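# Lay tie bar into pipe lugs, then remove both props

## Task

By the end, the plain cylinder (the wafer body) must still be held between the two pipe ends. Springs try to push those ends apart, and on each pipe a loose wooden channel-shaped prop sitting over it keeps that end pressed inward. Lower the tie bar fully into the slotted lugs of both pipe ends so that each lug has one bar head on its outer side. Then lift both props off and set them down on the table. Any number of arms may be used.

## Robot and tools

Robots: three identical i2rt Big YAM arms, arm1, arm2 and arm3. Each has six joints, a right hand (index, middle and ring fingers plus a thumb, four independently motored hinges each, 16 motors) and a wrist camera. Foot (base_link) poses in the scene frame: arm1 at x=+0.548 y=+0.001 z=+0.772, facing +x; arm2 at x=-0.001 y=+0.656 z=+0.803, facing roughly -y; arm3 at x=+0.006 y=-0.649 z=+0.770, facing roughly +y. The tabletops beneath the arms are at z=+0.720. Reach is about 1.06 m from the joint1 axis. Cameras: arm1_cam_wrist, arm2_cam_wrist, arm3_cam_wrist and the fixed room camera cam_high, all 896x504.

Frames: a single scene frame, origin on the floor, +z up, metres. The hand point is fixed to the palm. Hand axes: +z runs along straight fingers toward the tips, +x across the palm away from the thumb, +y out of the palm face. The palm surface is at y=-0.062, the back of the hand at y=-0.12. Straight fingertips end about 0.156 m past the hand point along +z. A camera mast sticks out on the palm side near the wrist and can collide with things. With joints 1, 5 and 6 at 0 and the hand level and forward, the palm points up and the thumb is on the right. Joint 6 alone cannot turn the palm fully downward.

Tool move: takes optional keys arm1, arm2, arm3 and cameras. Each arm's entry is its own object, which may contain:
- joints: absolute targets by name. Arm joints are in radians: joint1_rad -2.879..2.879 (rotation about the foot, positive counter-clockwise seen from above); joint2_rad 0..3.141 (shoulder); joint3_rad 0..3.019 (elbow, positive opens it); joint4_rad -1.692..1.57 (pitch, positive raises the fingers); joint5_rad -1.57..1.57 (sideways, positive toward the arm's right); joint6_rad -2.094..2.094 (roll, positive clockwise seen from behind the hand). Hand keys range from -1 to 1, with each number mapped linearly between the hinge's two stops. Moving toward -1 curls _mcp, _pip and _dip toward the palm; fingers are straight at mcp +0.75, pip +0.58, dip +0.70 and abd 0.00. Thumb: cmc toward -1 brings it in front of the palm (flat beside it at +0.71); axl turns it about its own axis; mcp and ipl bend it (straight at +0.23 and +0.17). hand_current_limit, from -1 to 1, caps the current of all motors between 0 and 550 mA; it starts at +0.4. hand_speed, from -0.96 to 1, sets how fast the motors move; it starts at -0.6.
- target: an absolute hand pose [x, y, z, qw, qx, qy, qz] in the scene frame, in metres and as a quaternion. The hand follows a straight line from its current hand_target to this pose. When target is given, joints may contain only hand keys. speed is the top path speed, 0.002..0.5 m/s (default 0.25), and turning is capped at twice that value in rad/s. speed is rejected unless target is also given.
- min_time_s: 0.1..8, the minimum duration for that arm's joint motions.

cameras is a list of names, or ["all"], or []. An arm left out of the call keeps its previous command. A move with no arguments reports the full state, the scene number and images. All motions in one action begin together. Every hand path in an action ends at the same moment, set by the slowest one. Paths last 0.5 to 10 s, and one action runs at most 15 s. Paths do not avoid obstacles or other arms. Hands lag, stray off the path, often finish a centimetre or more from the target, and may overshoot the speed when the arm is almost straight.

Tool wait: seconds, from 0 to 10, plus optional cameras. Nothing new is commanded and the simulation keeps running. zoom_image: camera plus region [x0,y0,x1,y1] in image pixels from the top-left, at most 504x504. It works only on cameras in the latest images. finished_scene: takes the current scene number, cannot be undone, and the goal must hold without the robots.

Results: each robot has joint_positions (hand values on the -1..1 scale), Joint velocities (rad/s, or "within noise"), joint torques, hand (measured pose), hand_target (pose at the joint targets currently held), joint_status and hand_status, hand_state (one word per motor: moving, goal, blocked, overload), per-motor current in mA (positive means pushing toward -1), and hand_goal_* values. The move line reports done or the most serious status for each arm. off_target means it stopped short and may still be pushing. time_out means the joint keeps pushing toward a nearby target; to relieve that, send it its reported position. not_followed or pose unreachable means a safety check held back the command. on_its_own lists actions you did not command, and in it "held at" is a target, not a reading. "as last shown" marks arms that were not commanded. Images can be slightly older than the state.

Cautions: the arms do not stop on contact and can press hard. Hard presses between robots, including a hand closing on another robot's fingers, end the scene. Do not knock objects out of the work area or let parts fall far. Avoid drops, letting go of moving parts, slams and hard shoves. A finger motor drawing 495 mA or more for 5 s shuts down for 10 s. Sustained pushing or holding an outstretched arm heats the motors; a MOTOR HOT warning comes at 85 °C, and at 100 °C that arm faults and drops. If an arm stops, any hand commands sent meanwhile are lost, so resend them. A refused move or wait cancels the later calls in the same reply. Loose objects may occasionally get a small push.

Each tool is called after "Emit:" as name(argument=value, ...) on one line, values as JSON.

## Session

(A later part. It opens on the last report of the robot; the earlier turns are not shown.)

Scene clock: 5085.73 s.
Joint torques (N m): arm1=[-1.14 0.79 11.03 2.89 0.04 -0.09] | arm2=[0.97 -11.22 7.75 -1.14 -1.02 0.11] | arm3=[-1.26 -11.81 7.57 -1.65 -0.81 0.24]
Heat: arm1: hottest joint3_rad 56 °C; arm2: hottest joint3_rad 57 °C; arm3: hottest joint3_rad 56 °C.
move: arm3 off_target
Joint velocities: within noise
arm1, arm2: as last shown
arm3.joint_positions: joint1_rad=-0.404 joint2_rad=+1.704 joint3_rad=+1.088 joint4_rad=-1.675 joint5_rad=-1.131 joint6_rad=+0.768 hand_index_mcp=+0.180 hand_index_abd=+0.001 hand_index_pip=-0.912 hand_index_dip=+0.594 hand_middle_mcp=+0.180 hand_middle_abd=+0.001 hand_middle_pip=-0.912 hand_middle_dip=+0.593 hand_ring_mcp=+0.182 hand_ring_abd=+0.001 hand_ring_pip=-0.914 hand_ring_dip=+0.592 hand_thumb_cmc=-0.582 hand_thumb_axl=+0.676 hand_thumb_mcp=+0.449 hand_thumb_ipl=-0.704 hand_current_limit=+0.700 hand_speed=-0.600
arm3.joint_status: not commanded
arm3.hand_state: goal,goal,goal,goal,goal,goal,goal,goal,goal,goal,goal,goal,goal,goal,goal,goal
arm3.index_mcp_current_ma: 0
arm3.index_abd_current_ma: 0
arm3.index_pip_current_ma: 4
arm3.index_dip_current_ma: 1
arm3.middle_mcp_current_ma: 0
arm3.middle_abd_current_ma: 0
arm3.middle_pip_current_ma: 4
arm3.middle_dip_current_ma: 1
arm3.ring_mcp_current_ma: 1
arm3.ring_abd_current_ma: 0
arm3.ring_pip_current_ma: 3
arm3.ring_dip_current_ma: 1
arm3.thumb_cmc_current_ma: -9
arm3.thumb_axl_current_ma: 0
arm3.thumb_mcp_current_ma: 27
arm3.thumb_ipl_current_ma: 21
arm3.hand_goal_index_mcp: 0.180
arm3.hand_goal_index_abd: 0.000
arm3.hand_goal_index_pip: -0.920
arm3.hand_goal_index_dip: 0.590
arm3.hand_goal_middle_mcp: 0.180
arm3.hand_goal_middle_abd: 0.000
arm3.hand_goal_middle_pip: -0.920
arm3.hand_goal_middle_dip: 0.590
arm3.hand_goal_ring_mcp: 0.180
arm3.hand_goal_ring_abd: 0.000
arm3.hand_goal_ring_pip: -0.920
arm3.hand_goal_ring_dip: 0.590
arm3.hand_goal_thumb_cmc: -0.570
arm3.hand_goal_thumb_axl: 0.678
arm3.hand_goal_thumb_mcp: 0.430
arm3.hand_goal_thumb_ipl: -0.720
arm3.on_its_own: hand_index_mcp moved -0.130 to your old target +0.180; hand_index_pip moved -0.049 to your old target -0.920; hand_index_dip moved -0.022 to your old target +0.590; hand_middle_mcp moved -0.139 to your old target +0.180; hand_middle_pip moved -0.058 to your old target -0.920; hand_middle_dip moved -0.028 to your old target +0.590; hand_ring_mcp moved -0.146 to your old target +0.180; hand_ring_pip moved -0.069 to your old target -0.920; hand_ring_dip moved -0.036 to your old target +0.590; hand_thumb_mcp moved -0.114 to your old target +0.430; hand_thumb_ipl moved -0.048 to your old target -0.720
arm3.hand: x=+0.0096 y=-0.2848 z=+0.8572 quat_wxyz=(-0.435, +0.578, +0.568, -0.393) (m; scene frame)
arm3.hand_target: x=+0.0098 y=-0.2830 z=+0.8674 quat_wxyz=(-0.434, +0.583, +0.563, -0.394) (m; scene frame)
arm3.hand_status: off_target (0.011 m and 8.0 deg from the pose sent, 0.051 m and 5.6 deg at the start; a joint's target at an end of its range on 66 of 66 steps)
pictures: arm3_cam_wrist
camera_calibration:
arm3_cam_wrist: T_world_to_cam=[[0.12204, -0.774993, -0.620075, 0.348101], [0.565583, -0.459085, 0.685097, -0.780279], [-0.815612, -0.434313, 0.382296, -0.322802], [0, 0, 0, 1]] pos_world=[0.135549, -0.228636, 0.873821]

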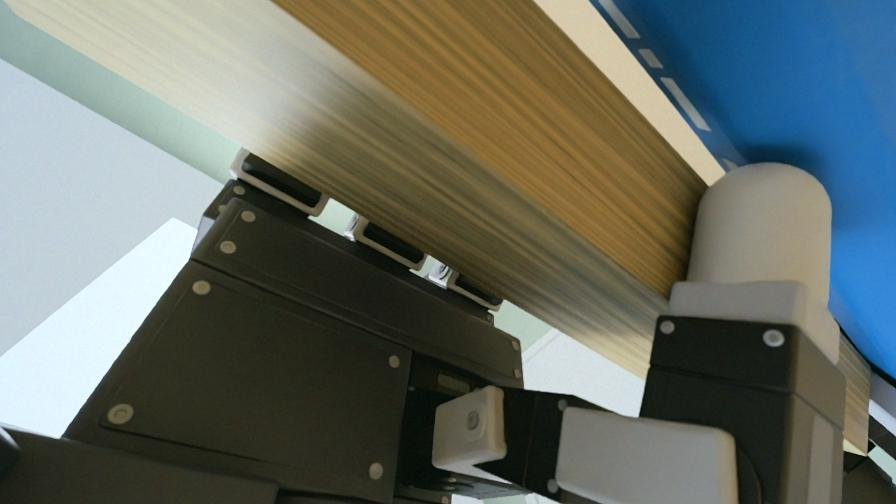

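Emit:
move(arm1={"joints": {"joint1_rad": 0.55}, "min_time_s": 2}, cameras=["arm1_cam_wrist"])

Emit:
zoom_image(camera="arm1_cam_wrist", region=[500, 40, 820, 300])

Scene clock: 5094.87 s.
Joint torques (N m): arm1=[-0.21 0.79 11.03 2.85 0.14 -0.09] | arm2=[0.91 -11.28 7.76 -1.16 -1.02 0.11] | arm3=[-1.26 -11.87 7.56 -1.66 -0.82 0.24]
Heat: arm1: hottest joint3_rad 56 °C; arm2: hottest joint3_rad 57 °C; arm3: hottest joint3_rad 57 °C.
move: arm1 done
Joint velocities: within noise
arm1.joint_positions: joint1_rad=+0.539 joint2_rad=+0.588 joint3_rad=+1.418 joint4_rad=-1.317 joint5_rad=+0.045 joint6_rad=+1.028 hand_index_mcp=+0.756 hand_index_abd=+0.000 hand_index_pip=+0.577 hand_index_dip=+0.696 hand_middle_mcp=+0.756 hand_middle_abd=+0.000 hand_middle_pip=+0.577 hand_middle_dip=+0.696 hand_ring_mcp=+0.756 hand_ring_abd=+0.000 hand_ring_pip=+0.577 hand_ring_dip=+0.696 hand_thumb_cmc=+0.716 hand_thumb_axl=+0.677 hand_thumb_mcp=+0.226 hand_thumb_ipl=+0.168 hand_current_limit=+0.400 hand_speed=-0.600
arm1.joint_status: all done
arm1.hand_state: goal,goal,goal,goal,goal,goal,goal,goal,goal,goal,goal,goal,goal,goal,goal,goal
arm1.index_mcp_current_ma: 5
arm1.index_abd_current_ma: 1
arm1.index_pip_current_ma: 1
arm1.index_dip_current_ma: 0
arm1.middle_mcp_current_ma: 5
arm1.middle_abd_current_ma: 1
arm1.middle_pip_current_ma: 1
arm1.middle_dip_current_ma: 0
arm1.ring_mcp_current_ma: 5
arm1.ring_abd_current_ma: 1
arm1.ring_pip_current_ma: 1
arm1.ring_dip_current_ma: 0
arm1.thumb_cmc_current_ma: 4
arm1.thumb_axl_current_ma: -2
arm1.thumb_mcp_current_ma: 0
arm1.thumb_ipl_current_ma: -1
arm1.hand_goal_index_mcp: 0.754
arm1.hand_goal_index_abd: 0.000
arm1.hand_goal_index_pip: 0.576
arm1.hand_goal_index_dip: 0.696
arm1.hand_goal_middle_mcp: 0.754
arm1.hand_goal_middle_abd: 0.000
arm1.hand_goal_middle_pip: 0.576
arm1.hand_goal_middle_dip: 0.696
arm1.hand_goal_ring_mcp: 0.754
arm1.hand_goal_ring_abd: 0.000
arm1.hand_goal_ring_pip: 0.576
arm1.hand_goal_ring_dip: 0.696
arm1.hand_goal_thumb_cmc: 0.714
arm1.hand_goal_thumb_axl: 0.678
arm1.hand_goal_thumb_mcp: 0.226
arm1.hand_goal_thumb_ipl: 0.168
arm1.hand: x=+0.3055 y=-0.0357 z=+1.3596 quat_wxyz=(-0.517, -0.429, +0.741, +0.022) (m; scene frame)
arm1.hand_target: x=+0.3094 y=-0.0363 z=+1.3696 quat_wxyz=(-0.527, -0.429, +0.733, +0.019) (m; scene frame)
arm1.hand_status: not commanded
arm2: as last shown
arm3.joint_positions: joint1_rad=-0.404 joint2_rad=+1.704 joint3_rad=+1.088 joint4_rad=-1.675 joint5_rad=-1.131 joint6_rad=+0.768 hand_index_mcp=+0.180 hand_index_abd=+0.001 hand_index_pip=-0.912 hand_index_dip=+0.594 hand_middle_mcp=+0.180 hand_middle_abd=+0.001 hand_middle_pip=-0.912 hand_middle_dip=+0.593 hand_ring_mcp=+0.182 hand_ring_abd=+0.001 hand_ring_pip=-0.914 hand_ring_dip=+0.592 hand_thumb_cmc=-0.582 hand_thumb_axl=+0.676 hand_thumb_mcp=+0.449 hand_thumb_ipl=-0.704 hand_current_limit=+0.700 hand_speed=-0.600
arm3.joint_status: not commanded
arm3.hand_state: goal,goal,goal,goal,goal,goal,goal,goal,goal,goal,goal,goal,goal,goal,goal,goal
arm3.index_mcp_current_ma: 0
arm3.index_abd_current_ma: 0
arm3.index_pip_current_ma: 4
arm3.index_dip_current_ma: 1
arm3.middle_mcp_current_ma: 0
arm3.middle_abd_current_ma: 0
arm3.middle_pip_current_ma: 4
arm3.middle_dip_current_ma: 1
arm3.ring_mcp_current_ma: 1
arm3.ring_abd_current_ma: 0
arm3.ring_pip_current_ma: 3
arm3.ring_dip_current_ma: 1
arm3.thumb_cmc_current_ma: -9
arm3.thumb_axl_current_ma: 0
arm3.thumb_mcp_current_ma: 27
arm3.thumb_ipl_current_ma: 21
arm3.hand_goal_index_mcp: 0.180
arm3.hand_goal_index_abd: 0.000
arm3.hand_goal_index_pip: -0.920
arm3.hand_goal_index_dip: 0.590
arm3.hand_goal_middle_mcp: 0.180
arm3.hand_goal_middle_abd: 0.000
arm3.hand_goal_middle_pip: -0.920
arm3.hand_goal_middle_dip: 0.590
arm3.hand_goal_ring_mcp: 0.180
arm3.hand_goal_ring_abd: 0.000
arm3.hand_goal_ring_pip: -0.920
arm3.hand_goal_ring_dip: 0.590
arm3.hand_goal_thumb_cmc: -0.570
arm3.hand_goal_thumb_axl: 0.678
arm3.hand_goal_thumb_mcp: 0.430
arm3.hand_goal_thumb_ipl: -0.720
arm3.hand: x=+0.0096 y=-0.2848 z=+0.8572 quat_wxyz=(-0.435, +0.578, +0.568, -0.393) (m; scene frame)
arm3.hand_target: x=+0.0098 y=-0.2830 z=+0.8674 quat_wxyz=(-0.434, +0.583, +0.563, -0.394) (m; scene frame)
arm3.hand_status: not commanded
pictures: arm1_cam_wrist
camera_calibration:
arm1_cam_wrist: T_world_to_cam=[[-0.361484, 0.878224, -0.313132, 0.610408], [0.925376, 0.296848, -0.235711, 0.0016721], [-0.114055, -0.37497, -0.919994, 1.39678], [0, 0, 0, 1]] pos_world=[0.378414, -0.0128222, 1.47656]

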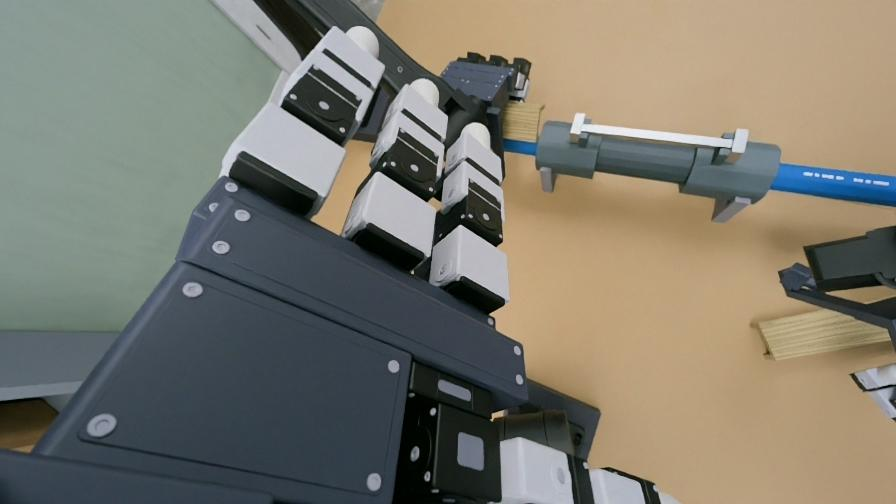

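Scaled by 1.575 from the camera's 896x504 image, which has a finer 1280x720 frame.

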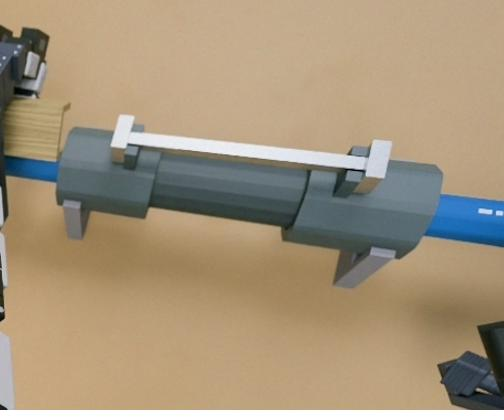

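Emit:
zoom_image(camera="arm3_cam_wrist", region=[200, 0, 896, 440])

Emit:
zoom_image(camera="arm1_cam_wrist", region=[430, 40, 570, 180])

This scene's latest camera images include none from arm3_cam_wrist. They are from: arm1_cam_wrist. arm3_cam_wrist's image comes with the result of a call that names it in "cameras".

Scaled by 3.600 from the camera's 896x504 image, which has a finer 1280x720 frame.

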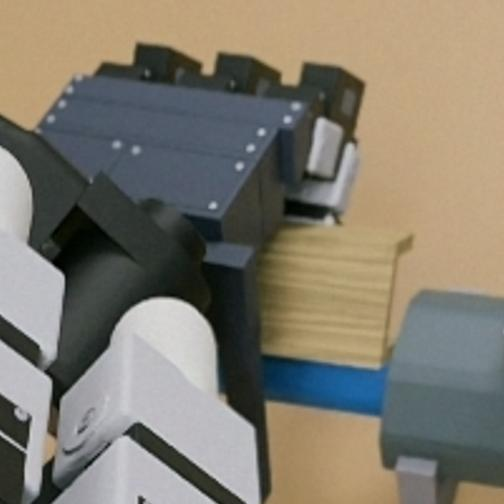

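Emit:
move(arm3={"joints": {"hand_thumb_mcp": 0.36, "hand_thumb_ipl": -0.75}}, cameras=["arm3_cam_wrist", "arm1_cam_wrist"])

Emit:
zoom_image(camera="arm3_cam_wrist", region=[400, 0, 896, 480])

Scene clock: 5131.27 s.
Joint torques (N m): arm1=[0.09 1.44 10.84 2.88 0.13 -0.09] | arm2=[1.03 -11.28 7.73 -1.16 -1.02 0.11] | arm3=[-1.26 -11.75 7.57 -1.59 -0.8 0.18]
Heat: arm1: hottest joint3_rad 56 °C; arm2: hottest joint3_rad 57 °C; arm3: hottest joint3_rad 58 °C.
move: arm3 off_target
Joint velocities: within noise
arm1, arm2: as last shown
arm3.joint_positions: joint1_rad=-0.404 joint2_rad=+1.703 joint3_rad=+1.088 joint4_rad=-1.676 joint5_rad=-1.131 joint6_rad=+0.775 hand_index_mcp=+0.185 hand_index_abd=+0.001 hand_index_pip=-0.916 hand_index_dip=+0.591 hand_middle_mcp=+0.180 hand_middle_abd=+0.001 hand_middle_pip=-0.914 hand_middle_dip=+0.593 hand_ring_mcp=+0.181 hand_ring_abd=+0.001 hand_ring_pip=-0.915 hand_ring_dip=+0.592 hand_thumb_cmc=-0.582 hand_thumb_axl=+0.676 hand_thumb_mcp=+0.414 hand_thumb_ipl=-0.729 hand_current_limit=+0.700 hand_speed=-0.600
arm3.joint_status: hand_thumb_mcp off_target (ended at +0.414, target +0.360); hand_thumb_ipl off_target (ended at -0.729, target -0.750)
arm3.hand_state: goal,goal,goal,goal,goal,goal,goal,goal,goal,goal,goal,goal,goal,goal,blocked,blocked
arm3.index_mcp_current_ma: 2
arm3.index_abd_current_ma: 0
arm3.index_pip_current_ma: 1
arm3.index_dip_current_ma: 0
arm3.middle_mcp_current_ma: 0
arm3.middle_abd_current_ma: 0
arm3.middle_pip_current_ma: 3
arm3.middle_dip_current_ma: 1
arm3.ring_mcp_current_ma: 0
arm3.ring_abd_current_ma: 0
arm3.ring_pip_current_ma: 2
arm3.ring_dip_current_ma: 0
arm3.thumb_cmc_current_ma: -8
arm3.thumb_axl_current_ma: 0
arm3.thumb_mcp_current_ma: 137
arm3.thumb_ipl_current_ma: 33
arm3.hand_goal_index_mcp: 0.180
arm3.hand_goal_index_abd: 0.000
arm3.hand_goal_index_pip: -0.920
arm3.hand_goal_index_dip: 0.590
arm3.hand_goal_middle_mcp: 0.180
arm3.hand_goal_middle_abd: 0.000
arm3.hand_goal_middle_pip: -0.920
arm3.hand_goal_middle_dip: 0.590
arm3.hand_goal_ring_mcp: 0.180
arm3.hand_goal_ring_abd: 0.000
arm3.hand_goal_ring_pip: -0.920
arm3.hand_goal_ring_dip: 0.590
arm3.hand_goal_thumb_cmc: -0.570
arm3.hand_goal_thumb_axl: 0.678
arm3.hand_goal_thumb_mcp: 0.360
arm3.hand_goal_thumb_ipl: -0.750
arm3.hand: x=+0.0095 y=-0.2856 z=+0.8577 quat_wxyz=(-0.434, +0.580, +0.566, -0.394) (m; scene frame)
arm3.hand_target: x=+0.0099 y=-0.2831 z=+0.8674 quat_wxyz=(-0.434, +0.583, +0.563, -0.394) (m; scene frame)
arm3.hand_status: not commanded
pictures: arm1_cam_wrist, arm3_cam_wrist
camera_calibration:
arm1_cam_wrist: T_world_to_cam=[[-0.361484, 0.878224, -0.313132, 0.610408], [0.925376, 0.296848, -0.235711, 0.0016721], [-0.114055, -0.37497, -0.919994, 1.39678], [0, 0, 0, 1]] pos_world=[0.378414, -0.0128222, 1.47656]
arm3_cam_wrist: T_world_to_cam=[[0.119282, -0.779961, -0.614356, 0.341483], [0.565021, -0.45548, 0.687961, -0.782334], [-0.816409, -0.429185, 0.386363, -0.325398], [0, 0, 0, 1]] pos_world=[0.135644, -0.22965, 0.873729]

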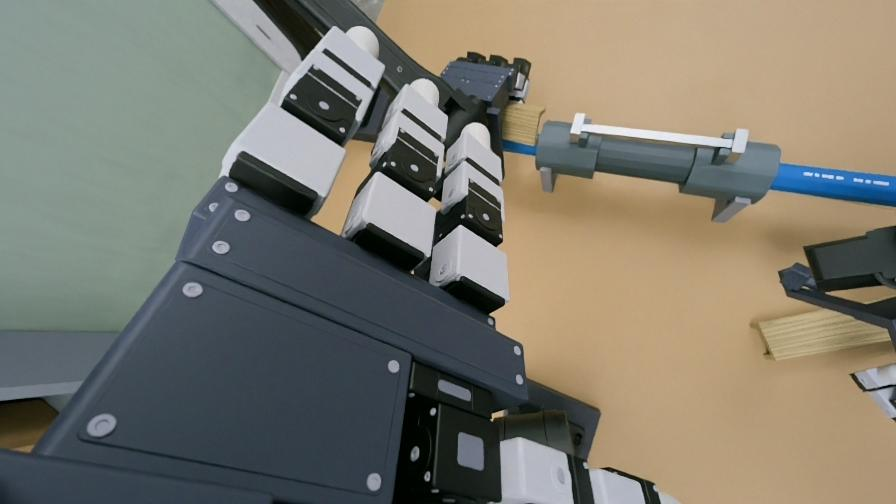

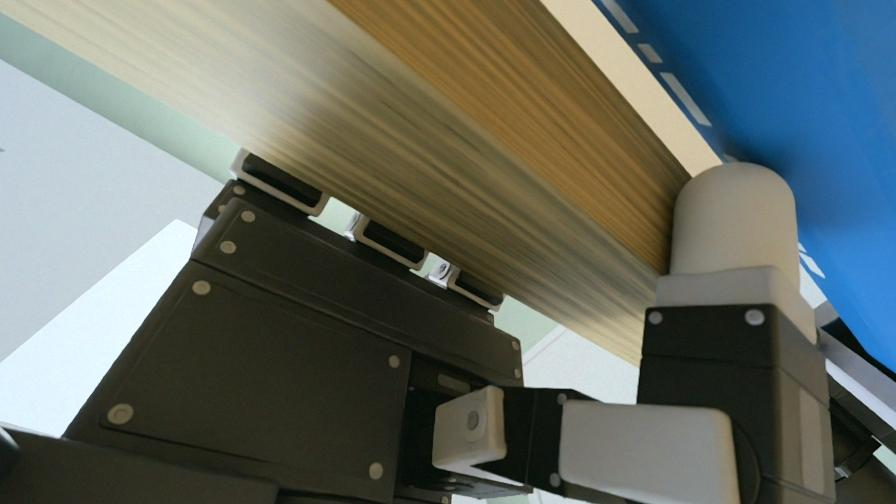

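Scaled by 1.016 from the camera's 896x504 image, which has a finer 1280x720 frame.

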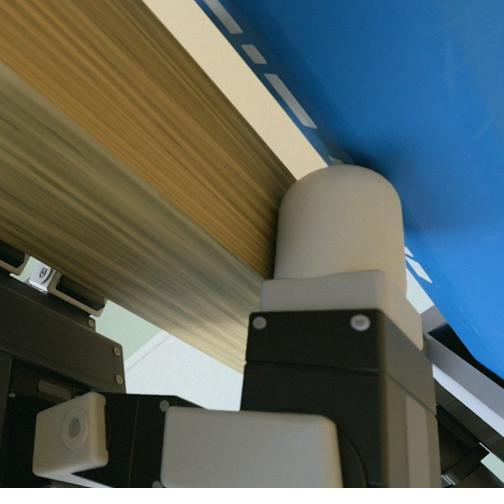

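Emit:
move(arm3={"target": [0.0105, -0.285, 0.90, -0.434, 0.583, 0.563, -0.394], "speed": 0.05}, cameras=["arm3_cam_wrist", "arm1_cam_wrist"])

Emit:
zoom_image(camera="arm1_cam_wrist", region=[430, 20, 570, 180])

Scene clock: 5140.53 s.
Joint torques (N m): arm1=[0.5 1.26 11.03 2.8 0.08 -0.1] | arm2=[0.97 -11.34 7.75 -1.16 -1.02 0.11] | arm3=[-0.97 -11.81 9.11 -1.48 -0.74 0.13]
Heat: arm1: hottest joint3_rad 56 °C; arm2: hottest joint3_rad 57 °C; arm3: hottest joint3_rad 58 °C.
move: arm3 off_target
Joint velocities: within noise
arm1, arm2: as last shown
arm3.joint_positions: joint1_rad=-0.404 joint2_rad=+1.624 joint3_rad=+1.088 joint4_rad=-1.676 joint5_rad=-1.133 joint6_rad=+0.870 hand_index_mcp=+0.188 hand_index_abd=+0.001 hand_index_pip=-0.919 hand_index_dip=+0.590 hand_middle_mcp=+0.181 hand_middle_abd=+0.001 hand_middle_pip=-0.918 hand_middle_dip=+0.591 hand_ring_mcp=+0.180 hand_ring_abd=+0.001 hand_ring_pip=-0.915 hand_ring_dip=+0.592 hand_thumb_cmc=-0.581 hand_thumb_axl=+0.676 hand_thumb_mcp=+0.411 hand_thumb_ipl=-0.729 hand_current_limit=+0.700 hand_speed=-0.600
arm3.joint_status: not commanded
arm3.hand_state: goal,goal,goal,goal,goal,goal,goal,goal,goal,goal,goal,goal,goal,goal,blocked,blocked
arm3.index_mcp_current_ma: 5
arm3.index_abd_current_ma: 0
arm3.index_pip_current_ma: 0
arm3.index_dip_current_ma: 0
arm3.middle_mcp_current_ma: 0
arm3.middle_abd_current_ma: 0
arm3.middle_pip_current_ma: 1
arm3.middle_dip_current_ma: 0
arm3.ring_mcp_current_ma: 0
arm3.ring_abd_current_ma: 0
arm3.ring_pip_current_ma: 2
arm3.ring_dip_current_ma: 0
arm3.thumb_cmc_current_ma: -7
arm3.thumb_axl_current_ma: 0
arm3.thumb_mcp_current_ma: 124
arm3.thumb_ipl_current_ma: 33
arm3.hand_goal_index_mcp: 0.180
arm3.hand_goal_index_abd: 0.000
arm3.hand_goal_index_pip: -0.920
arm3.hand_goal_index_dip: 0.590
arm3.hand_goal_middle_mcp: 0.180
arm3.hand_goal_middle_abd: 0.000
arm3.hand_goal_middle_pip: -0.920
arm3.hand_goal_middle_dip: 0.590
arm3.hand_goal_ring_mcp: 0.180
arm3.hand_goal_ring_abd: 0.000
arm3.hand_goal_ring_pip: -0.920
arm3.hand_goal_ring_dip: 0.590
arm3.hand_goal_thumb_cmc: -0.570
arm3.hand_goal_thumb_axl: 0.678
arm3.hand_goal_thumb_mcp: 0.360
arm3.hand_goal_thumb_ipl: -0.750
arm3.hand: x=+0.0091 y=-0.2913 z=+0.8849 quat_wxyz=(-0.430, +0.596, +0.557, -0.386) (m; scene frame)
arm3.hand_target: x=+0.0098 y=-0.2852 z=+0.8995 quat_wxyz=(-0.433, +0.594, +0.562, -0.378) (m; scene frame)
arm3.hand_status: off_target (0.016 m and 2.0 deg from the pose sent, 0.042 m and 0.4 deg at the start; a joint's target at an end of its range on 42 of 42 steps)
pictures: arm1_cam_wrist, arm3_cam_wrist
camera_calibration:
arm1_cam_wrist: T_world_to_cam=[[-0.361484, 0.878224, -0.313132, 0.610408], [0.925376, 0.296848, -0.235711, 0.0016721], [-0.114055, -0.37497, -0.919994, 1.39678], [0, 0, 0, 1]] pos_world=[0.378414, -0.0128222, 1.47656]
arm3_cam_wrist: T_world_to_cam=[[0.105517, -0.792889, -0.600161, 0.337644], [0.536219, -0.462902, 0.705826, -0.821211], [-0.837457, -0.396294, 0.376319, -0.320029], [0, 0, 0, 1]] pos_world=[0.136711, -0.239252, 0.902706]

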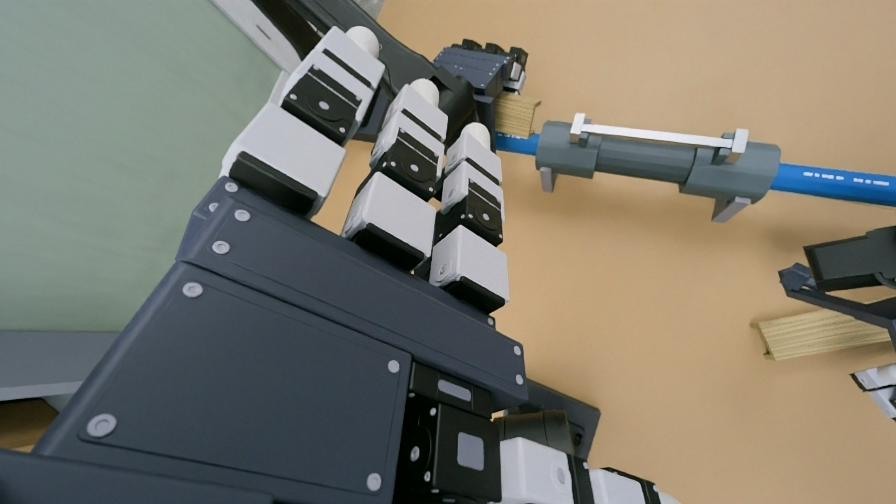

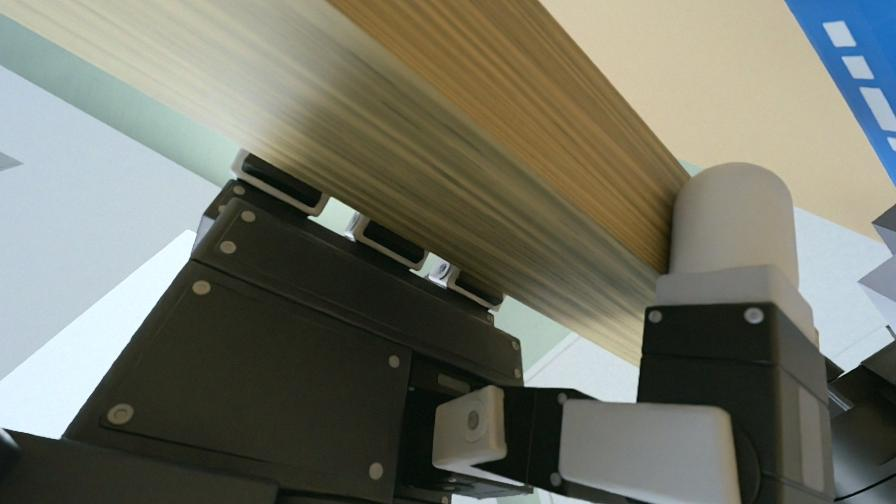

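Scaled by 3.150 from the camera's 896x504 image, which has a finer 1280x720 frame.

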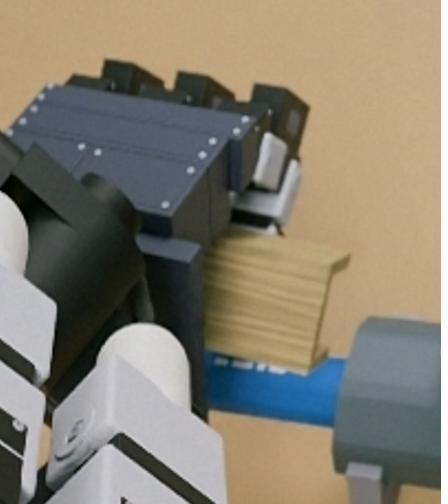

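Emit:
move(arm3={"target": [0.0105, -0.287, 0.97, -0.433, 0.594, 0.562, -0.378], "speed": 0.08})

Emit:
move(arm3={"joints": {"joint1_rad": 0.35}, "min_time_s": 5}, cameras=["arm3_cam_wrist", "cam_high", "arm1_cam_wrist"])

Scene clock: 5157.27 s.
Joint torques (N m): arm1=[0.32 1.44 11.06 2.44 0.15 -0.12] | arm2=[1.03 -11.28 7.77 -1.17 -1.03 0.11] | arm3=[-0.5 -10.11 12.03 -1.07 -0.77 0.13]
Heat: arm1: hottest joint3_rad 56 °C; arm2: hottest joint3_rad 57 °C; arm3: hottest joint3_rad 59 °C.
move: arm3 off_target
Joint velocities: within noise
arm1, arm2: as last shown
arm3.joint_positions: joint1_rad=-0.400 joint2_rad=+1.464 joint3_rad=+1.129 joint4_rad=-1.678 joint5_rad=-1.131 joint6_rad=+1.072 hand_index_mcp=+0.188 hand_index_abd=+0.001 hand_index_pip=-0.919 hand_index_dip=+0.590 hand_middle_mcp=+0.181 hand_middle_abd=+0.001 hand_middle_pip=-0.918 hand_middle_dip=+0.591 hand_ring_mcp=+0.180 hand_ring_abd=+0.001 hand_ring_pip=-0.915 hand_ring_dip=+0.592 hand_thumb_cmc=-0.581 hand_thumb_axl=+0.676 hand_thumb_mcp=+0.411 hand_thumb_ipl=-0.729 hand_current_limit=+0.700 hand_speed=-0.600
arm3.joint_status: not commanded
arm3.hand_state: goal,goal,goal,goal,goal,goal,goal,goal,goal,goal,goal,goal,goal,goal,blocked,blocked
arm3.index_mcp_current_ma: 5
arm3.index_abd_current_ma: 0
arm3.index_pip_current_ma: 0
arm3.index_dip_current_ma: 0
arm3.middle_mcp_current_ma: 0
arm3.middle_abd_current_ma: 0
arm3.middle_pip_current_ma: 1
arm3.middle_dip_current_ma: 0
arm3.ring_mcp_current_ma: 0
arm3.ring_abd_current_ma: 0
arm3.ring_pip_current_ma: 2
arm3.ring_dip_current_ma: 0
arm3.thumb_cmc_current_ma: -7
arm3.thumb_axl_current_ma: 0
arm3.thumb_mcp_current_ma: 124
arm3.thumb_ipl_current_ma: 33
arm3.hand_goal_index_mcp: 0.180
arm3.hand_goal_index_abd: 0.000
arm3.hand_goal_index_pip: -0.920
arm3.hand_goal_index_dip: 0.590
arm3.hand_goal_middle_mcp: 0.180
arm3.hand_goal_middle_abd: 0.000
arm3.hand_goal_middle_pip: -0.920
arm3.hand_goal_middle_dip: 0.590
arm3.hand_goal_ring_mcp: 0.180
arm3.hand_goal_ring_abd: 0.000
arm3.hand_goal_ring_pip: -0.920
arm3.hand_goal_ring_dip: 0.590
arm3.hand_goal_thumb_cmc: -0.570
arm3.hand_goal_thumb_axl: 0.678
arm3.hand_goal_thumb_mcp: 0.360
arm3.hand_goal_thumb_ipl: -0.750
arm3.hand: x=+0.0091 y=-0.2972 z=+0.9496 quat_wxyz=(-0.429, +0.625, +0.546, -0.357) (m; scene frame)
arm3.hand_target: x=+0.0096 y=-0.2876 z=+0.9695 quat_wxyz=(-0.435, +0.618, +0.557, -0.344) (m; scene frame)
arm3.hand_status: off_target (0.023 m and 4.6 deg from the pose sent, 0.085 m and 1.1 deg at the start; a joint's target at an end of its range on 52 of 52 steps)
pictures: none

Scene clock: 5162.70 s.
Joint torques (N m): arm1=[-0.38 1.26 11.34 2.77 0.12 -0.11] | arm2=[0.97 -11.22 7.77 -1.16 -1.01 0.11] | arm3=[-0.73 -10.11 12.03 -1.07 -0.78 0.12]
Heat: arm1: hottest joint3_rad 56 °C; arm2: hottest joint3_rad 57 °C; arm3: hottest joint3_rad 60 °C.
move: arm3 done
Joint velocities: within noise
arm1: as last shown
arm2.joint_positions: joint1_rad=+0.385 joint2_rad=+1.696 joint3_rad=+0.978 joint4_rad=-1.378 joint5_rad=-1.151 joint6_rad=+1.012 hand_index_mcp=+0.833 hand_index_abd=-0.002 hand_index_pip=-0.603 hand_index_dip=+0.603 hand_middle_mcp=+0.831 hand_middle_abd=-0.003 hand_middle_pip=-0.603 hand_middle_dip=+0.603 hand_ring_mcp=+0.037 hand_ring_abd=+0.001 hand_ring_pip=-0.800 hand_ring_dip=-0.603 hand_thumb_cmc=-0.568 hand_thumb_axl=+0.679 hand_thumb_mcp=+0.991 hand_thumb_ipl=-0.648 hand_current_limit=+0.700 hand_speed=-0.500
arm2.joint_status: not commanded
arm2.hand_state: goal,goal,goal,goal,goal,goal,goal,goal,overload,goal,goal,goal,goal,goal,goal,goal
arm2.index_mcp_current_ma: -21
arm2.index_abd_current_ma: -1
arm2.index_pip_current_ma: -1
arm2.index_dip_current_ma: 1
arm2.middle_mcp_current_ma: -25
arm2.middle_abd_current_ma: -1
arm2.middle_pip_current_ma: -1
arm2.middle_dip_current_ma: 2
arm2.ring_mcp_current_ma: 0
arm2.ring_abd_current_ma: 0
arm2.ring_pip_current_ma: 0
arm2.ring_dip_current_ma: -1
arm2.thumb_cmc_current_ma: 1
arm2.thumb_axl_current_ma: 0
arm2.thumb_mcp_current_ma: -10
arm2.thumb_ipl_current_ma: 1
arm2.hand_goal_index_mcp: 0.850
arm2.hand_goal_index_abd: 0.000
arm2.hand_goal_index_pip: -0.600
arm2.hand_goal_index_dip: 0.600
arm2.hand_goal_middle_mcp: 0.850
arm2.hand_goal_middle_abd: 0.000
arm2.hand_goal_middle_pip: -0.600
arm2.hand_goal_middle_dip: 0.600
arm2.hand_goal_ring_mcp: 0.754
arm2.hand_goal_ring_abd: 0.000
arm2.hand_goal_ring_pip: -0.800
arm2.hand_goal_ring_dip: -0.600
arm2.hand_goal_thumb_cmc: -0.570
arm2.hand_goal_thumb_axl: 0.678
arm2.hand_goal_thumb_mcp: 1.000
arm2.hand_goal_thumb_ipl: -0.650
arm2.hand: x=+0.2524 y=+0.4033 z=+0.8460 quat_wxyz=(-0.514, +0.735, -0.364, +0.252) (m; scene frame)
arm2.hand_target: x=+0.2617 y=+0.3934 z=+0.8600 quat_wxyz=(-0.508, +0.741, -0.355, +0.260) (m; scene frame)
arm2.hand_status: not commanded
arm3.joint_positions: joint1_rad=+0.342 joint2_rad=+1.464 joint3_rad=+1.129 joint4_rad=-1.678 joint5_rad=-1.131 joint6_rad=+1.073 hand_index_mcp=+0.188 hand_index_abd=+0.001 hand_index_pip=-0.919 hand_index_dip=+0.590 hand_middle_mcp=+0.181 hand_middle_abd=+0.001 hand_middle_pip=-0.918 hand_middle_dip=+0.591 hand_ring_mcp=+0.180 hand_ring_abd=+0.001 hand_ring_pip=-0.915 hand_ring_dip=+0.592 hand_thumb_cmc=-0.581 hand_thumb_axl=+0.676 hand_thumb_mcp=+0.410 hand_thumb_ipl=-0.729 hand_current_limit=+0.700 hand_speed=-0.600
arm3.joint_status: all done
arm3.hand_state: goal,goal,goal,goal,goal,goal,goal,goal,goal,goal,goal,goal,goal,goal,blocked,blocked
arm3.index_mcp_current_ma: 5
arm3.index_abd_current_ma: 0
arm3.index_pip_current_ma: 0
arm3.index_dip_current_ma: 0
arm3.middle_mcp_current_ma: 0
arm3.middle_abd_current_ma: 0
arm3.middle_pip_current_ma: 1
arm3.middle_dip_current_ma: 0
arm3.ring_mcp_current_ma: 0
arm3.ring_abd_current_ma: 0
arm3.ring_pip_current_ma: 2
arm3.ring_dip_current_ma: 0
arm3.thumb_cmc_current_ma: -7
arm3.thumb_axl_current_ma: 0
arm3.thumb_mcp_current_ma: 124
arm3.thumb_ipl_current_ma: 33
arm3.hand_goal_index_mcp: 0.180
arm3.hand_goal_index_abd: 0.000
arm3.hand_goal_index_pip: -0.920
arm3.hand_goal_index_dip: 0.590
arm3.hand_goal_middle_mcp: 0.180
arm3.hand_goal_middle_abd: 0.000
arm3.hand_goal_middle_pip: -0.920
arm3.hand_goal_middle_dip: 0.590
arm3.hand_goal_ring_mcp: 0.180
arm3.hand_goal_ring_abd: 0.000
arm3.hand_goal_ring_pip: -0.920
arm3.hand_goal_ring_dip: 0.590
arm3.hand_goal_thumb_cmc: -0.570
arm3.hand_goal_thumb_axl: 0.678
arm3.hand_goal_thumb_mcp: 0.360
arm3.hand_goal_thumb_ipl: -0.750
arm3.hand: x=-0.2300 y=-0.3886 z=+0.9503 quat_wxyz=(-0.270, +0.384, +0.738, -0.484) (m; scene frame)
arm3.hand_target: x=-0.2358 y=-0.3808 z=+0.9702 quat_wxyz=(-0.280, +0.375, +0.746, -0.474) (m; scene frame)
arm3.hand_status: not commanded
pictures: arm1_cam_wrist, arm3_cam_wrist, cam_high
camera_calibration:
arm1_cam_wrist: T_world_to_cam=[[-0.361484, 0.878224, -0.313132, 0.610408], [0.925376, 0.296848, -0.235711, 0.0016721], [-0.114055, -0.37497, -0.919994, 1.39678], [0, 0, 0, 1]] pos_world=[0.378414, -0.0128222, 1.47656]
arm3_cam_wrist: T_world_to_cam=[[0.602636, -0.53188, -0.594923, 0.535716], [0.676895, -0.0541524, 0.734085, -0.61984], [-0.422662, -0.845087, 0.327392, -0.615874], [0, 0, 0, 1]] pos_world=[-0.163582, -0.269096, 0.975357]

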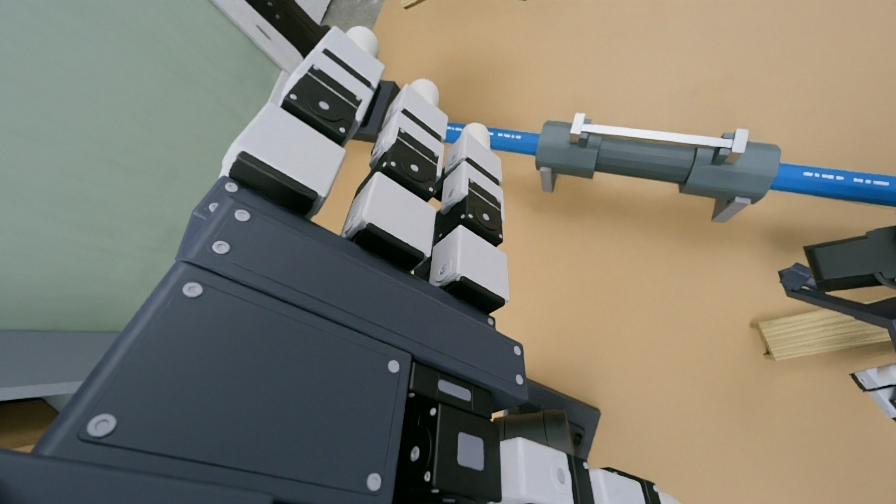

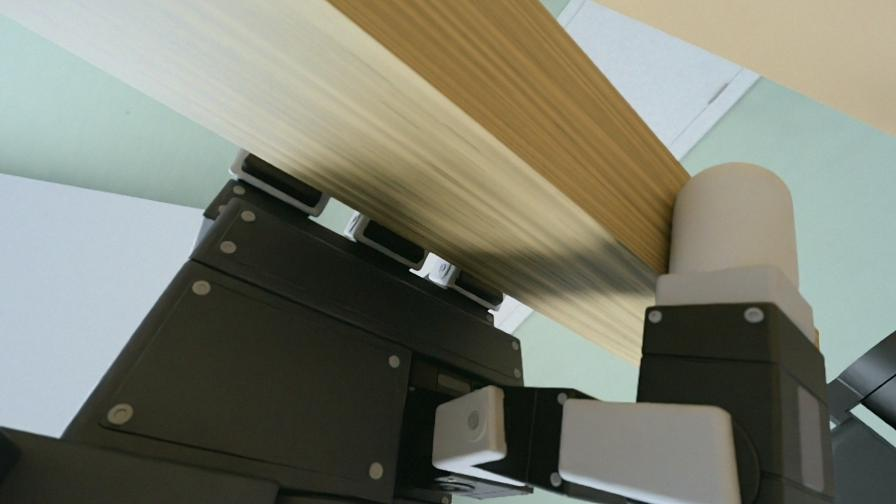

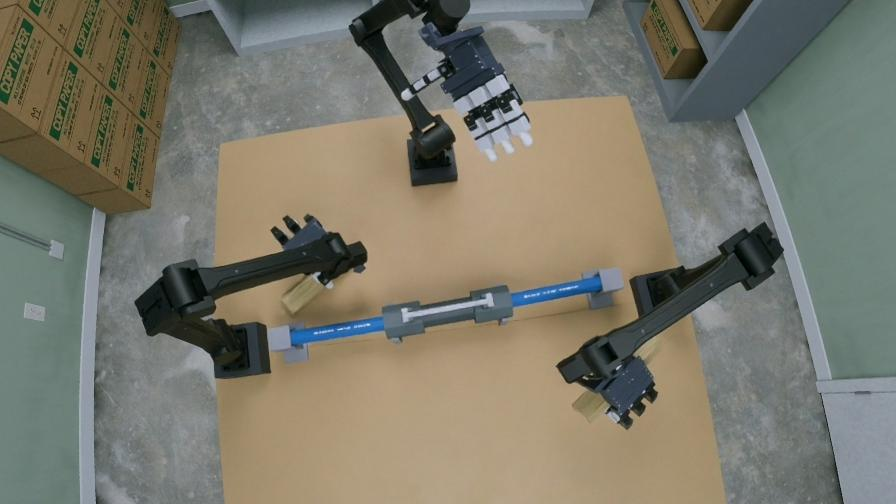

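Emit:
move(arm3={"target": [-0.235, -0.385, 0.85, -0.27, 0.384, 0.738, -0.484], "speed": 0.12})

Emit:
move(arm3={"target": [-0.235, -0.385, 0.768, -0.27, 0.384, 0.738, -0.484], "speed": 0.08}, cameras=["arm3_cam_wrist", "cam_high"])

Scene clock: 5193.23 s.
Joint torques (N m): arm1=[0.03 1.61 10.85 2.81 0 -0.1] | arm2=[0.97 -11.28 7.79 -1.14 -1.02 0.11] | arm3=[-0.73 -9.05 6.72 -0.06 -0.89 0.13]
Heat: arm1: hottest joint3_rad 56 °C; arm2: hottest joint3_rad 57 °C; arm3: hottest joint3_rad 62 °C.
move: arm3 done
Joint velocities: within noise
arm1, arm2: as last shown
arm3.joint_positions: joint1_rad=+0.342 joint2_rad=+1.589 joint3_rad=+0.986 joint4_rad=-1.397 joint5_rad=-1.131 joint6_rad=+1.078 hand_index_mcp=+0.188 hand_index_abd=+0.001 hand_index_pip=-0.919 hand_index_dip=+0.590 hand_middle_mcp=+0.181 hand_middle_abd=+0.001 hand_middle_pip=-0.918 hand_middle_dip=+0.591 hand_ring_mcp=+0.180 hand_ring_abd=+0.001 hand_ring_pip=-0.915 hand_ring_dip=+0.592 hand_thumb_cmc=-0.581 hand_thumb_axl=+0.676 hand_thumb_mcp=+0.410 hand_thumb_ipl=-0.729 hand_current_limit=+0.700 hand_speed=-0.600
arm3.joint_status: not commanded
arm3.hand_state: goal,goal,goal,goal,goal,goal,goal,goal,goal,goal,goal,goal,goal,goal,blocked,blocked
arm3.index_mcp_current_ma: 5
arm3.index_abd_current_ma: 0
arm3.index_pip_current_ma: 0
arm3.index_dip_current_ma: 0
arm3.middle_mcp_current_ma: 0
arm3.middle_abd_current_ma: 0
arm3.middle_pip_current_ma: 1
arm3.middle_dip_current_ma: 0
arm3.ring_mcp_current_ma: 0
arm3.ring_abd_current_ma: 0
arm3.ring_pip_current_ma: 2
arm3.ring_dip_current_ma: 0
arm3.thumb_cmc_current_ma: -7
arm3.thumb_axl_current_ma: 0
arm3.thumb_mcp_current_ma: 124
arm3.thumb_ipl_current_ma: 33
arm3.hand_goal_index_mcp: 0.180
arm3.hand_goal_index_abd: 0.000
arm3.hand_goal_index_pip: -0.920
arm3.hand_goal_index_dip: 0.590
arm3.hand_goal_middle_mcp: 0.180
arm3.hand_goal_middle_abd: 0.000
arm3.hand_goal_middle_pip: -0.920
arm3.hand_goal_middle_dip: 0.590
arm3.hand_goal_ring_mcp: 0.180
arm3.hand_goal_ring_abd: 0.000
arm3.hand_goal_ring_pip: -0.920
arm3.hand_goal_ring_dip: 0.590
arm3.hand_goal_thumb_cmc: -0.570
arm3.hand_goal_thumb_axl: 0.678
arm3.hand_goal_thumb_mcp: 0.360
arm3.hand_goal_thumb_ipl: -0.750
arm3.hand: x=-0.2321 y=-0.3839 z=+0.8520 quat_wxyz=(-0.273, +0.383, +0.739, -0.481) (m; scene frame)
arm3.hand_target: x=-0.2349 y=-0.3850 z=+0.8501 quat_wxyz=(-0.270, +0.384, +0.738, -0.484) (m; scene frame)
arm3.hand_status: done (0.004 m and 0.5 deg from the pose sent, 0.100 m and 0.0 deg at the start)
pictures: none

Scene clock: 5194.93 s.
Joint torques (N m): arm1=[0.32 1.03 10.96 2.71 0.1 -0.09] | arm2=[0.91 -11.28 7.77 -1.14 -1.02 0.11] | arm3=[-0.73 -9.64 5.22 -0.12 -0.88 0.11]
Heat: arm1: hottest joint3_rad 56 °C; arm2: hottest joint3_rad 57 °C; arm3: hottest joint3_rad 62 °C.
move: arm3 done
Joint velocities: within noise
arm1, arm2: as last shown
arm3.joint_positions: joint1_rad=+0.342 joint2_rad=+1.742 joint3_rad=+0.913 joint4_rad=-1.168 joint5_rad=-1.131 joint6_rad=+1.078 hand_index_mcp=+0.188 hand_index_abd=+0.001 hand_index_pip=-0.919 hand_index_dip=+0.590 hand_middle_mcp=+0.181 hand_middle_abd=+0.001 hand_middle_pip=-0.918 hand_middle_dip=+0.591 hand_ring_mcp=+0.180 hand_ring_abd=+0.001 hand_ring_pip=-0.915 hand_ring_dip=+0.592 hand_thumb_cmc=-0.581 hand_thumb_axl=+0.676 hand_thumb_mcp=+0.410 hand_thumb_ipl=-0.729 hand_current_limit=+0.700 hand_speed=-0.600
arm3.joint_status: not commanded
arm3.hand_state: goal,goal,goal,goal,goal,goal,goal,goal,goal,goal,goal,goal,goal,goal,blocked,blocked
arm3.index_mcp_current_ma: 5
arm3.index_abd_current_ma: 0
arm3.index_pip_current_ma: 0
arm3.index_dip_current_ma: 0
arm3.middle_mcp_current_ma: 0
arm3.middle_abd_current_ma: 0
arm3.middle_pip_current_ma: 1
arm3.middle_dip_current_ma: 0
arm3.ring_mcp_current_ma: 0
arm3.ring_abd_current_ma: 0
arm3.ring_pip_current_ma: 2
arm3.ring_dip_current_ma: 0
arm3.thumb_cmc_current_ma: -7
arm3.thumb_axl_current_ma: 0
arm3.thumb_mcp_current_ma: 124
arm3.thumb_ipl_current_ma: 33
arm3.hand_goal_index_mcp: 0.180
arm3.hand_goal_index_abd: 0.000
arm3.hand_goal_index_pip: -0.920
arm3.hand_goal_index_dip: 0.590
arm3.hand_goal_middle_mcp: 0.180
arm3.hand_goal_middle_abd: 0.000
arm3.hand_goal_middle_pip: -0.920
arm3.hand_goal_middle_dip: 0.590
arm3.hand_goal_ring_mcp: 0.180
arm3.hand_goal_ring_abd: 0.000
arm3.hand_goal_ring_pip: -0.920
arm3.hand_goal_ring_dip: 0.590
arm3.hand_goal_thumb_cmc: -0.570
arm3.hand_goal_thumb_axl: 0.678
arm3.hand_goal_thumb_mcp: 0.360
arm3.hand_goal_thumb_ipl: -0.750
arm3.hand: x=-0.2328 y=-0.3828 z=+0.7711 quat_wxyz=(-0.274, +0.383, +0.740, -0.481) (m; scene frame)
arm3.hand_target: x=-0.2349 y=-0.3850 z=+0.7680 quat_wxyz=(-0.270, +0.384, +0.738, -0.484) (m; scene frame)
arm3.hand_status: done (0.004 m and 0.6 deg from the pose sent, 0.084 m and 0.5 deg at the start)
pictures: arm3_cam_wrist, cam_high
camera_calibration:
arm3_cam_wrist: T_world_to_cam=[[0.599569, -0.526721, -0.602563, 0.440906], [0.679175, -0.0634136, 0.731232, -0.4869], [-0.423366, -0.84767, 0.319715, -0.548744], [0, 0, 0, 1]] pos_world=[-0.165983, -0.263795, 0.797153]

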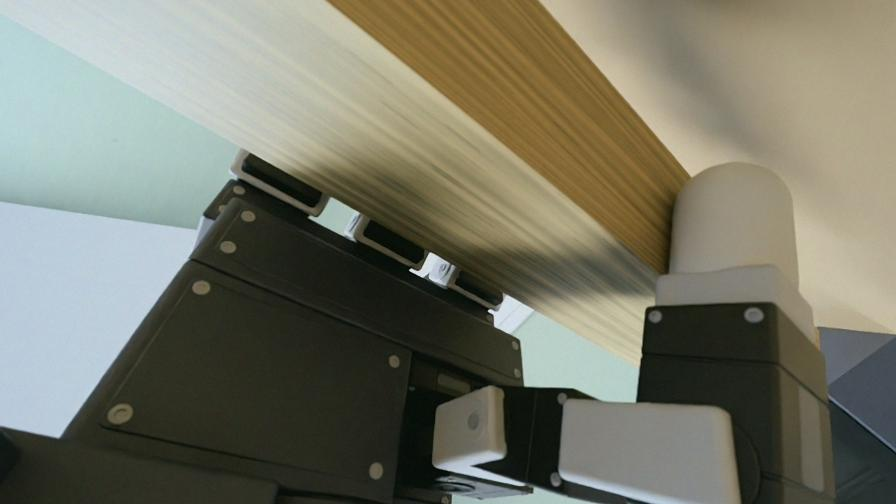

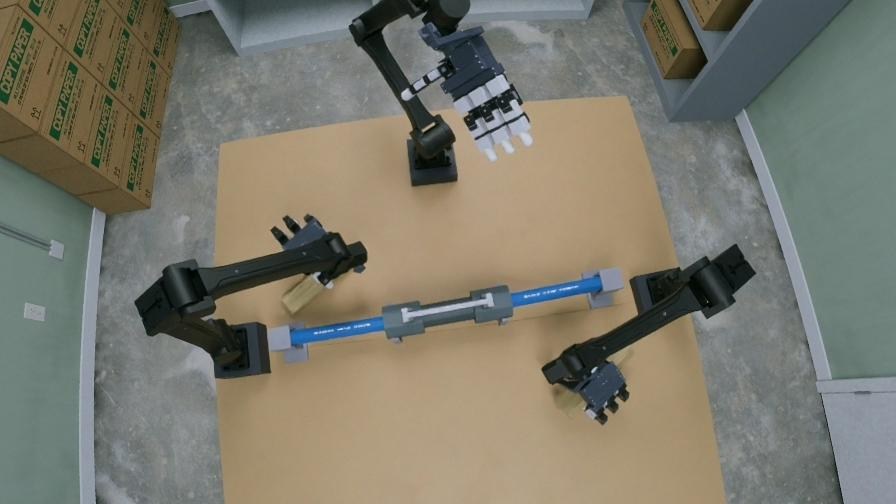

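Emit:
move(arm3={"target": [-0.235, -0.385, 0.75, -0.2426, 0.4019, 0.77, -0.4313], "speed": 0.08})

Emit:
move(arm3={"target": [-0.235, -0.385, 0.731, -0.2426, 0.4019, 0.77, -0.4313], "speed": 0.04}, cameras=["arm3_cam_wrist"])

Scene clock: 5221.37 s.
Joint torques (N m): arm1=[-0.38 1.38 11.23 2.86 0.15 -0.07] | arm2=[1.03 -11.28 7.76 -1.17 -1.02 0.11] | arm3=[-0.62 -11.99 5.04 0.18 -0.73 0.11]
Heat: arm1: hottest joint3_rad 56 °C; arm2: hottest joint3_rad 57 °C; arm3: hottest joint3_rad 60 °C.
move: arm3 done
Joint velocities: within noise
arm1, arm2: as last shown
arm3.joint_positions: joint1_rad=+0.396 joint2_rad=+1.729 joint3_rad=+0.861 joint4_rad=-0.952 joint5_rad=-1.022 joint6_rad=+1.284 hand_index_mcp=+0.189 hand_index_abd=+0.001 hand_index_pip=-0.919 hand_index_dip=+0.590 hand_middle_mcp=+0.181 hand_middle_abd=+0.001 hand_middle_pip=-0.918 hand_middle_dip=+0.591 hand_ring_mcp=+0.180 hand_ring_abd=+0.001 hand_ring_pip=-0.915 hand_ring_dip=+0.592 hand_thumb_cmc=-0.581 hand_thumb_axl=+0.676 hand_thumb_mcp=+0.410 hand_thumb_ipl=-0.729 hand_current_limit=+0.700 hand_speed=-0.600
arm3.joint_status: not commanded
arm3.hand_state: goal,goal,goal,goal,goal,goal,goal,goal,goal,goal,goal,goal,goal,goal,blocked,blocked
arm3.index_mcp_current_ma: 6
arm3.index_abd_current_ma: 0
arm3.index_pip_current_ma: 0
arm3.index_dip_current_ma: 0
arm3.middle_mcp_current_ma: 0
arm3.middle_abd_current_ma: 0
arm3.middle_pip_current_ma: 1
arm3.middle_dip_current_ma: 0
arm3.ring_mcp_current_ma: 0
arm3.ring_abd_current_ma: 0
arm3.ring_pip_current_ma: 2
arm3.ring_dip_current_ma: 0
arm3.thumb_cmc_current_ma: -7
arm3.thumb_axl_current_ma: 0
arm3.thumb_mcp_current_ma: 123
arm3.thumb_ipl_current_ma: 33
arm3.hand_goal_index_mcp: 0.180
arm3.hand_goal_index_abd: 0.000
arm3.hand_goal_index_pip: -0.920
arm3.hand_goal_index_dip: 0.590
arm3.hand_goal_middle_mcp: 0.180
arm3.hand_goal_middle_abd: 0.000
arm3.hand_goal_middle_pip: -0.920
arm3.hand_goal_middle_dip: 0.590
arm3.hand_goal_ring_mcp: 0.180
arm3.hand_goal_ring_abd: 0.000
arm3.hand_goal_ring_pip: -0.920
arm3.hand_goal_ring_dip: 0.590
arm3.hand_goal_thumb_cmc: -0.570
arm3.hand_goal_thumb_axl: 0.678
arm3.hand_goal_thumb_mcp: 0.360
arm3.hand_goal_thumb_ipl: -0.750
arm3.hand: x=-0.2312 y=-0.3858 z=+0.7436 quat_wxyz=(-0.238, +0.407, +0.766, -0.437) (m; scene frame)
arm3.hand_target: x=-0.2349 y=-0.3850 z=+0.7499 quat_wxyz=(-0.243, +0.402, +0.770, -0.432) (m; scene frame)
arm3.hand_status: done (0.007 m and 1.1 deg from the pose sent, 0.021 m and 7.9 deg at the start)
pictures: none

Scene clock: 5222.43 s.
Joint torques (N m): arm1=[-0.15 0.91 10.96 2.67 0.11 -0.15] | arm2=[0.97 -11.34 7.77 -1.16 -1.01 0.11] | arm3=[-0.56 -9.23 4.97 0.25 -0.74 0.1]
Heat: arm1: hottest joint3_rad 56 °C; arm2: hottest joint3_rad 57 °C; arm3: hottest joint3_rad 60 °C.
move: arm3 done
Joint velocities: within noise
arm1.joint_positions: joint1_rad=+0.539 joint2_rad=+0.588 joint3_rad=+1.418 joint4_rad=-1.317 joint5_rad=+0.045 joint6_rad=+1.028 hand_index_mcp=+0.756 hand_index_abd=+0.000 hand_index_pip=+0.577 hand_index_dip=+0.696 hand_middle_mcp=+0.756 hand_middle_abd=+0.000 hand_middle_pip=+0.577 hand_middle_dip=+0.696 hand_ring_mcp=+0.756 hand_ring_abd=+0.000 hand_ring_pip=+0.577 hand_ring_dip=+0.696 hand_thumb_cmc=+0.716 hand_thumb_axl=+0.677 hand_thumb_mcp=+0.226 hand_thumb_ipl=+0.168 hand_current_limit=+0.400 hand_speed=-0.600
arm1.joint_status: not commanded
arm1.hand_state: goal,goal,goal,goal,goal,goal,goal,goal,goal,goal,goal,goal,goal,goal,goal,goal
arm1.index_mcp_current_ma: 5
arm1.index_abd_current_ma: 1
arm1.index_pip_current_ma: 1
arm1.index_dip_current_ma: 0
arm1.middle_mcp_current_ma: 5
arm1.middle_abd_current_ma: 1
arm1.middle_pip_current_ma: 1
arm1.middle_dip_current_ma: 0
arm1.ring_mcp_current_ma: 5
arm1.ring_abd_current_ma: 1
arm1.ring_pip_current_ma: 1
arm1.ring_dip_current_ma: 0
arm1.thumb_cmc_current_ma: 4
arm1.thumb_axl_current_ma: -2
arm1.thumb_mcp_current_ma: 0
arm1.thumb_ipl_current_ma: -1
arm1.hand_goal_index_mcp: 0.754
arm1.hand_goal_index_abd: 0.000
arm1.hand_goal_index_pip: 0.576
arm1.hand_goal_index_dip: 0.696
arm1.hand_goal_middle_mcp: 0.754
arm1.hand_goal_middle_abd: 0.000
arm1.hand_goal_middle_pip: 0.576
arm1.hand_goal_middle_dip: 0.696
arm1.hand_goal_ring_mcp: 0.754
arm1.hand_goal_ring_abd: 0.000
arm1.hand_goal_ring_pip: 0.576
arm1.hand_goal_ring_dip: 0.696
arm1.hand_goal_thumb_cmc: 0.714
arm1.hand_goal_thumb_axl: 0.678
arm1.hand_goal_thumb_mcp: 0.226
arm1.hand_goal_thumb_ipl: 0.168
arm1.hand: x=+0.3055 y=-0.0357 z=+1.3596 quat_wxyz=(-0.517, -0.429, +0.741, +0.022) (m; scene frame)
arm1.hand_target: x=+0.3094 y=-0.0363 z=+1.3696 quat_wxyz=(-0.527, -0.429, +0.733, +0.019) (m; scene frame)
arm1.hand_status: not commanded
arm2: as last shown
arm3.joint_positions: joint1_rad=+0.396 joint2_rad=+1.739 joint3_rad=+0.849 joint4_rad=-0.898 joint5_rad=-1.022 joint6_rad=+1.285 hand_index_mcp=+0.189 hand_index_abd=+0.001 hand_index_pip=-0.919 hand_index_dip=+0.590 hand_middle_mcp=+0.181 hand_middle_abd=+0.001 hand_middle_pip=-0.918 hand_middle_dip=+0.591 hand_ring_mcp=+0.180 hand_ring_abd=+0.001 hand_ring_pip=-0.915 hand_ring_dip=+0.592 hand_thumb_cmc=-0.581 hand_thumb_axl=+0.676 hand_thumb_mcp=+0.410 hand_thumb_ipl=-0.729 hand_current_limit=+0.700 hand_speed=-0.600
arm3.joint_status: not commanded
arm3.hand_state: goal,goal,goal,goal,goal,goal,goal,goal,goal,goal,goal,goal,goal,goal,blocked,blocked
arm3.index_mcp_current_ma: 6
arm3.index_abd_current_ma: 0
arm3.index_pip_current_ma: 0
arm3.index_dip_current_ma: 0
arm3.middle_mcp_current_ma: 0
arm3.middle_abd_current_ma: 0
arm3.middle_pip_current_ma: 1
arm3.middle_dip_current_ma: 0
arm3.ring_mcp_current_ma: 0
arm3.ring_abd_current_ma: 0
arm3.ring_pip_current_ma: 2
arm3.ring_dip_current_ma: 0
arm3.thumb_cmc_current_ma: -7
arm3.thumb_axl_current_ma: 0
arm3.thumb_mcp_current_ma: 123
arm3.thumb_ipl_current_ma: 33
arm3.hand_goal_index_mcp: 0.180
arm3.hand_goal_index_abd: 0.000
arm3.hand_goal_index_pip: -0.920
arm3.hand_goal_index_dip: 0.590
arm3.hand_goal_middle_mcp: 0.180
arm3.hand_goal_middle_abd: 0.000
arm3.hand_goal_middle_pip: -0.920
arm3.hand_goal_middle_dip: 0.590
arm3.hand_goal_ring_mcp: 0.180
arm3.hand_goal_ring_abd: 0.000
arm3.hand_goal_ring_pip: -0.920
arm3.hand_goal_ring_dip: 0.590
arm3.hand_goal_thumb_cmc: -0.570
arm3.hand_goal_thumb_axl: 0.678
arm3.hand_goal_thumb_mcp: 0.360
arm3.hand_goal_thumb_ipl: -0.750
arm3.hand: x=-0.2332 y=-0.3813 z=+0.7354 quat_wxyz=(-0.249, +0.400, +0.771, -0.428) (m; scene frame)
arm3.hand_target: x=-0.2349 y=-0.3850 z=+0.7311 quat_wxyz=(-0.243, +0.402, +0.770, -0.432) (m; scene frame)
arm3.hand_status: done (0.006 m and 0.8 deg from the pose sent, 0.013 m and 1.1 deg at the start)
pictures: arm3_cam_wrist
camera_calibration:
arm3_cam_wrist: T_world_to_cam=[[0.661381, -0.484596, -0.572487, 0.428949], [0.593421, -0.128729, 0.794531, -0.551833], [-0.458723, -0.865214, 0.202431, -0.464986], [0, 0, 0, 1]] pos_world=[-0.169529, -0.265482, 0.778144]

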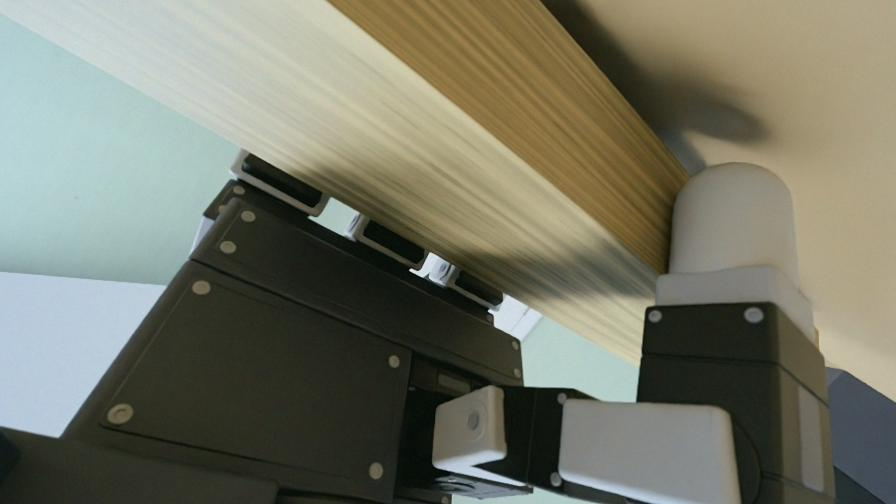

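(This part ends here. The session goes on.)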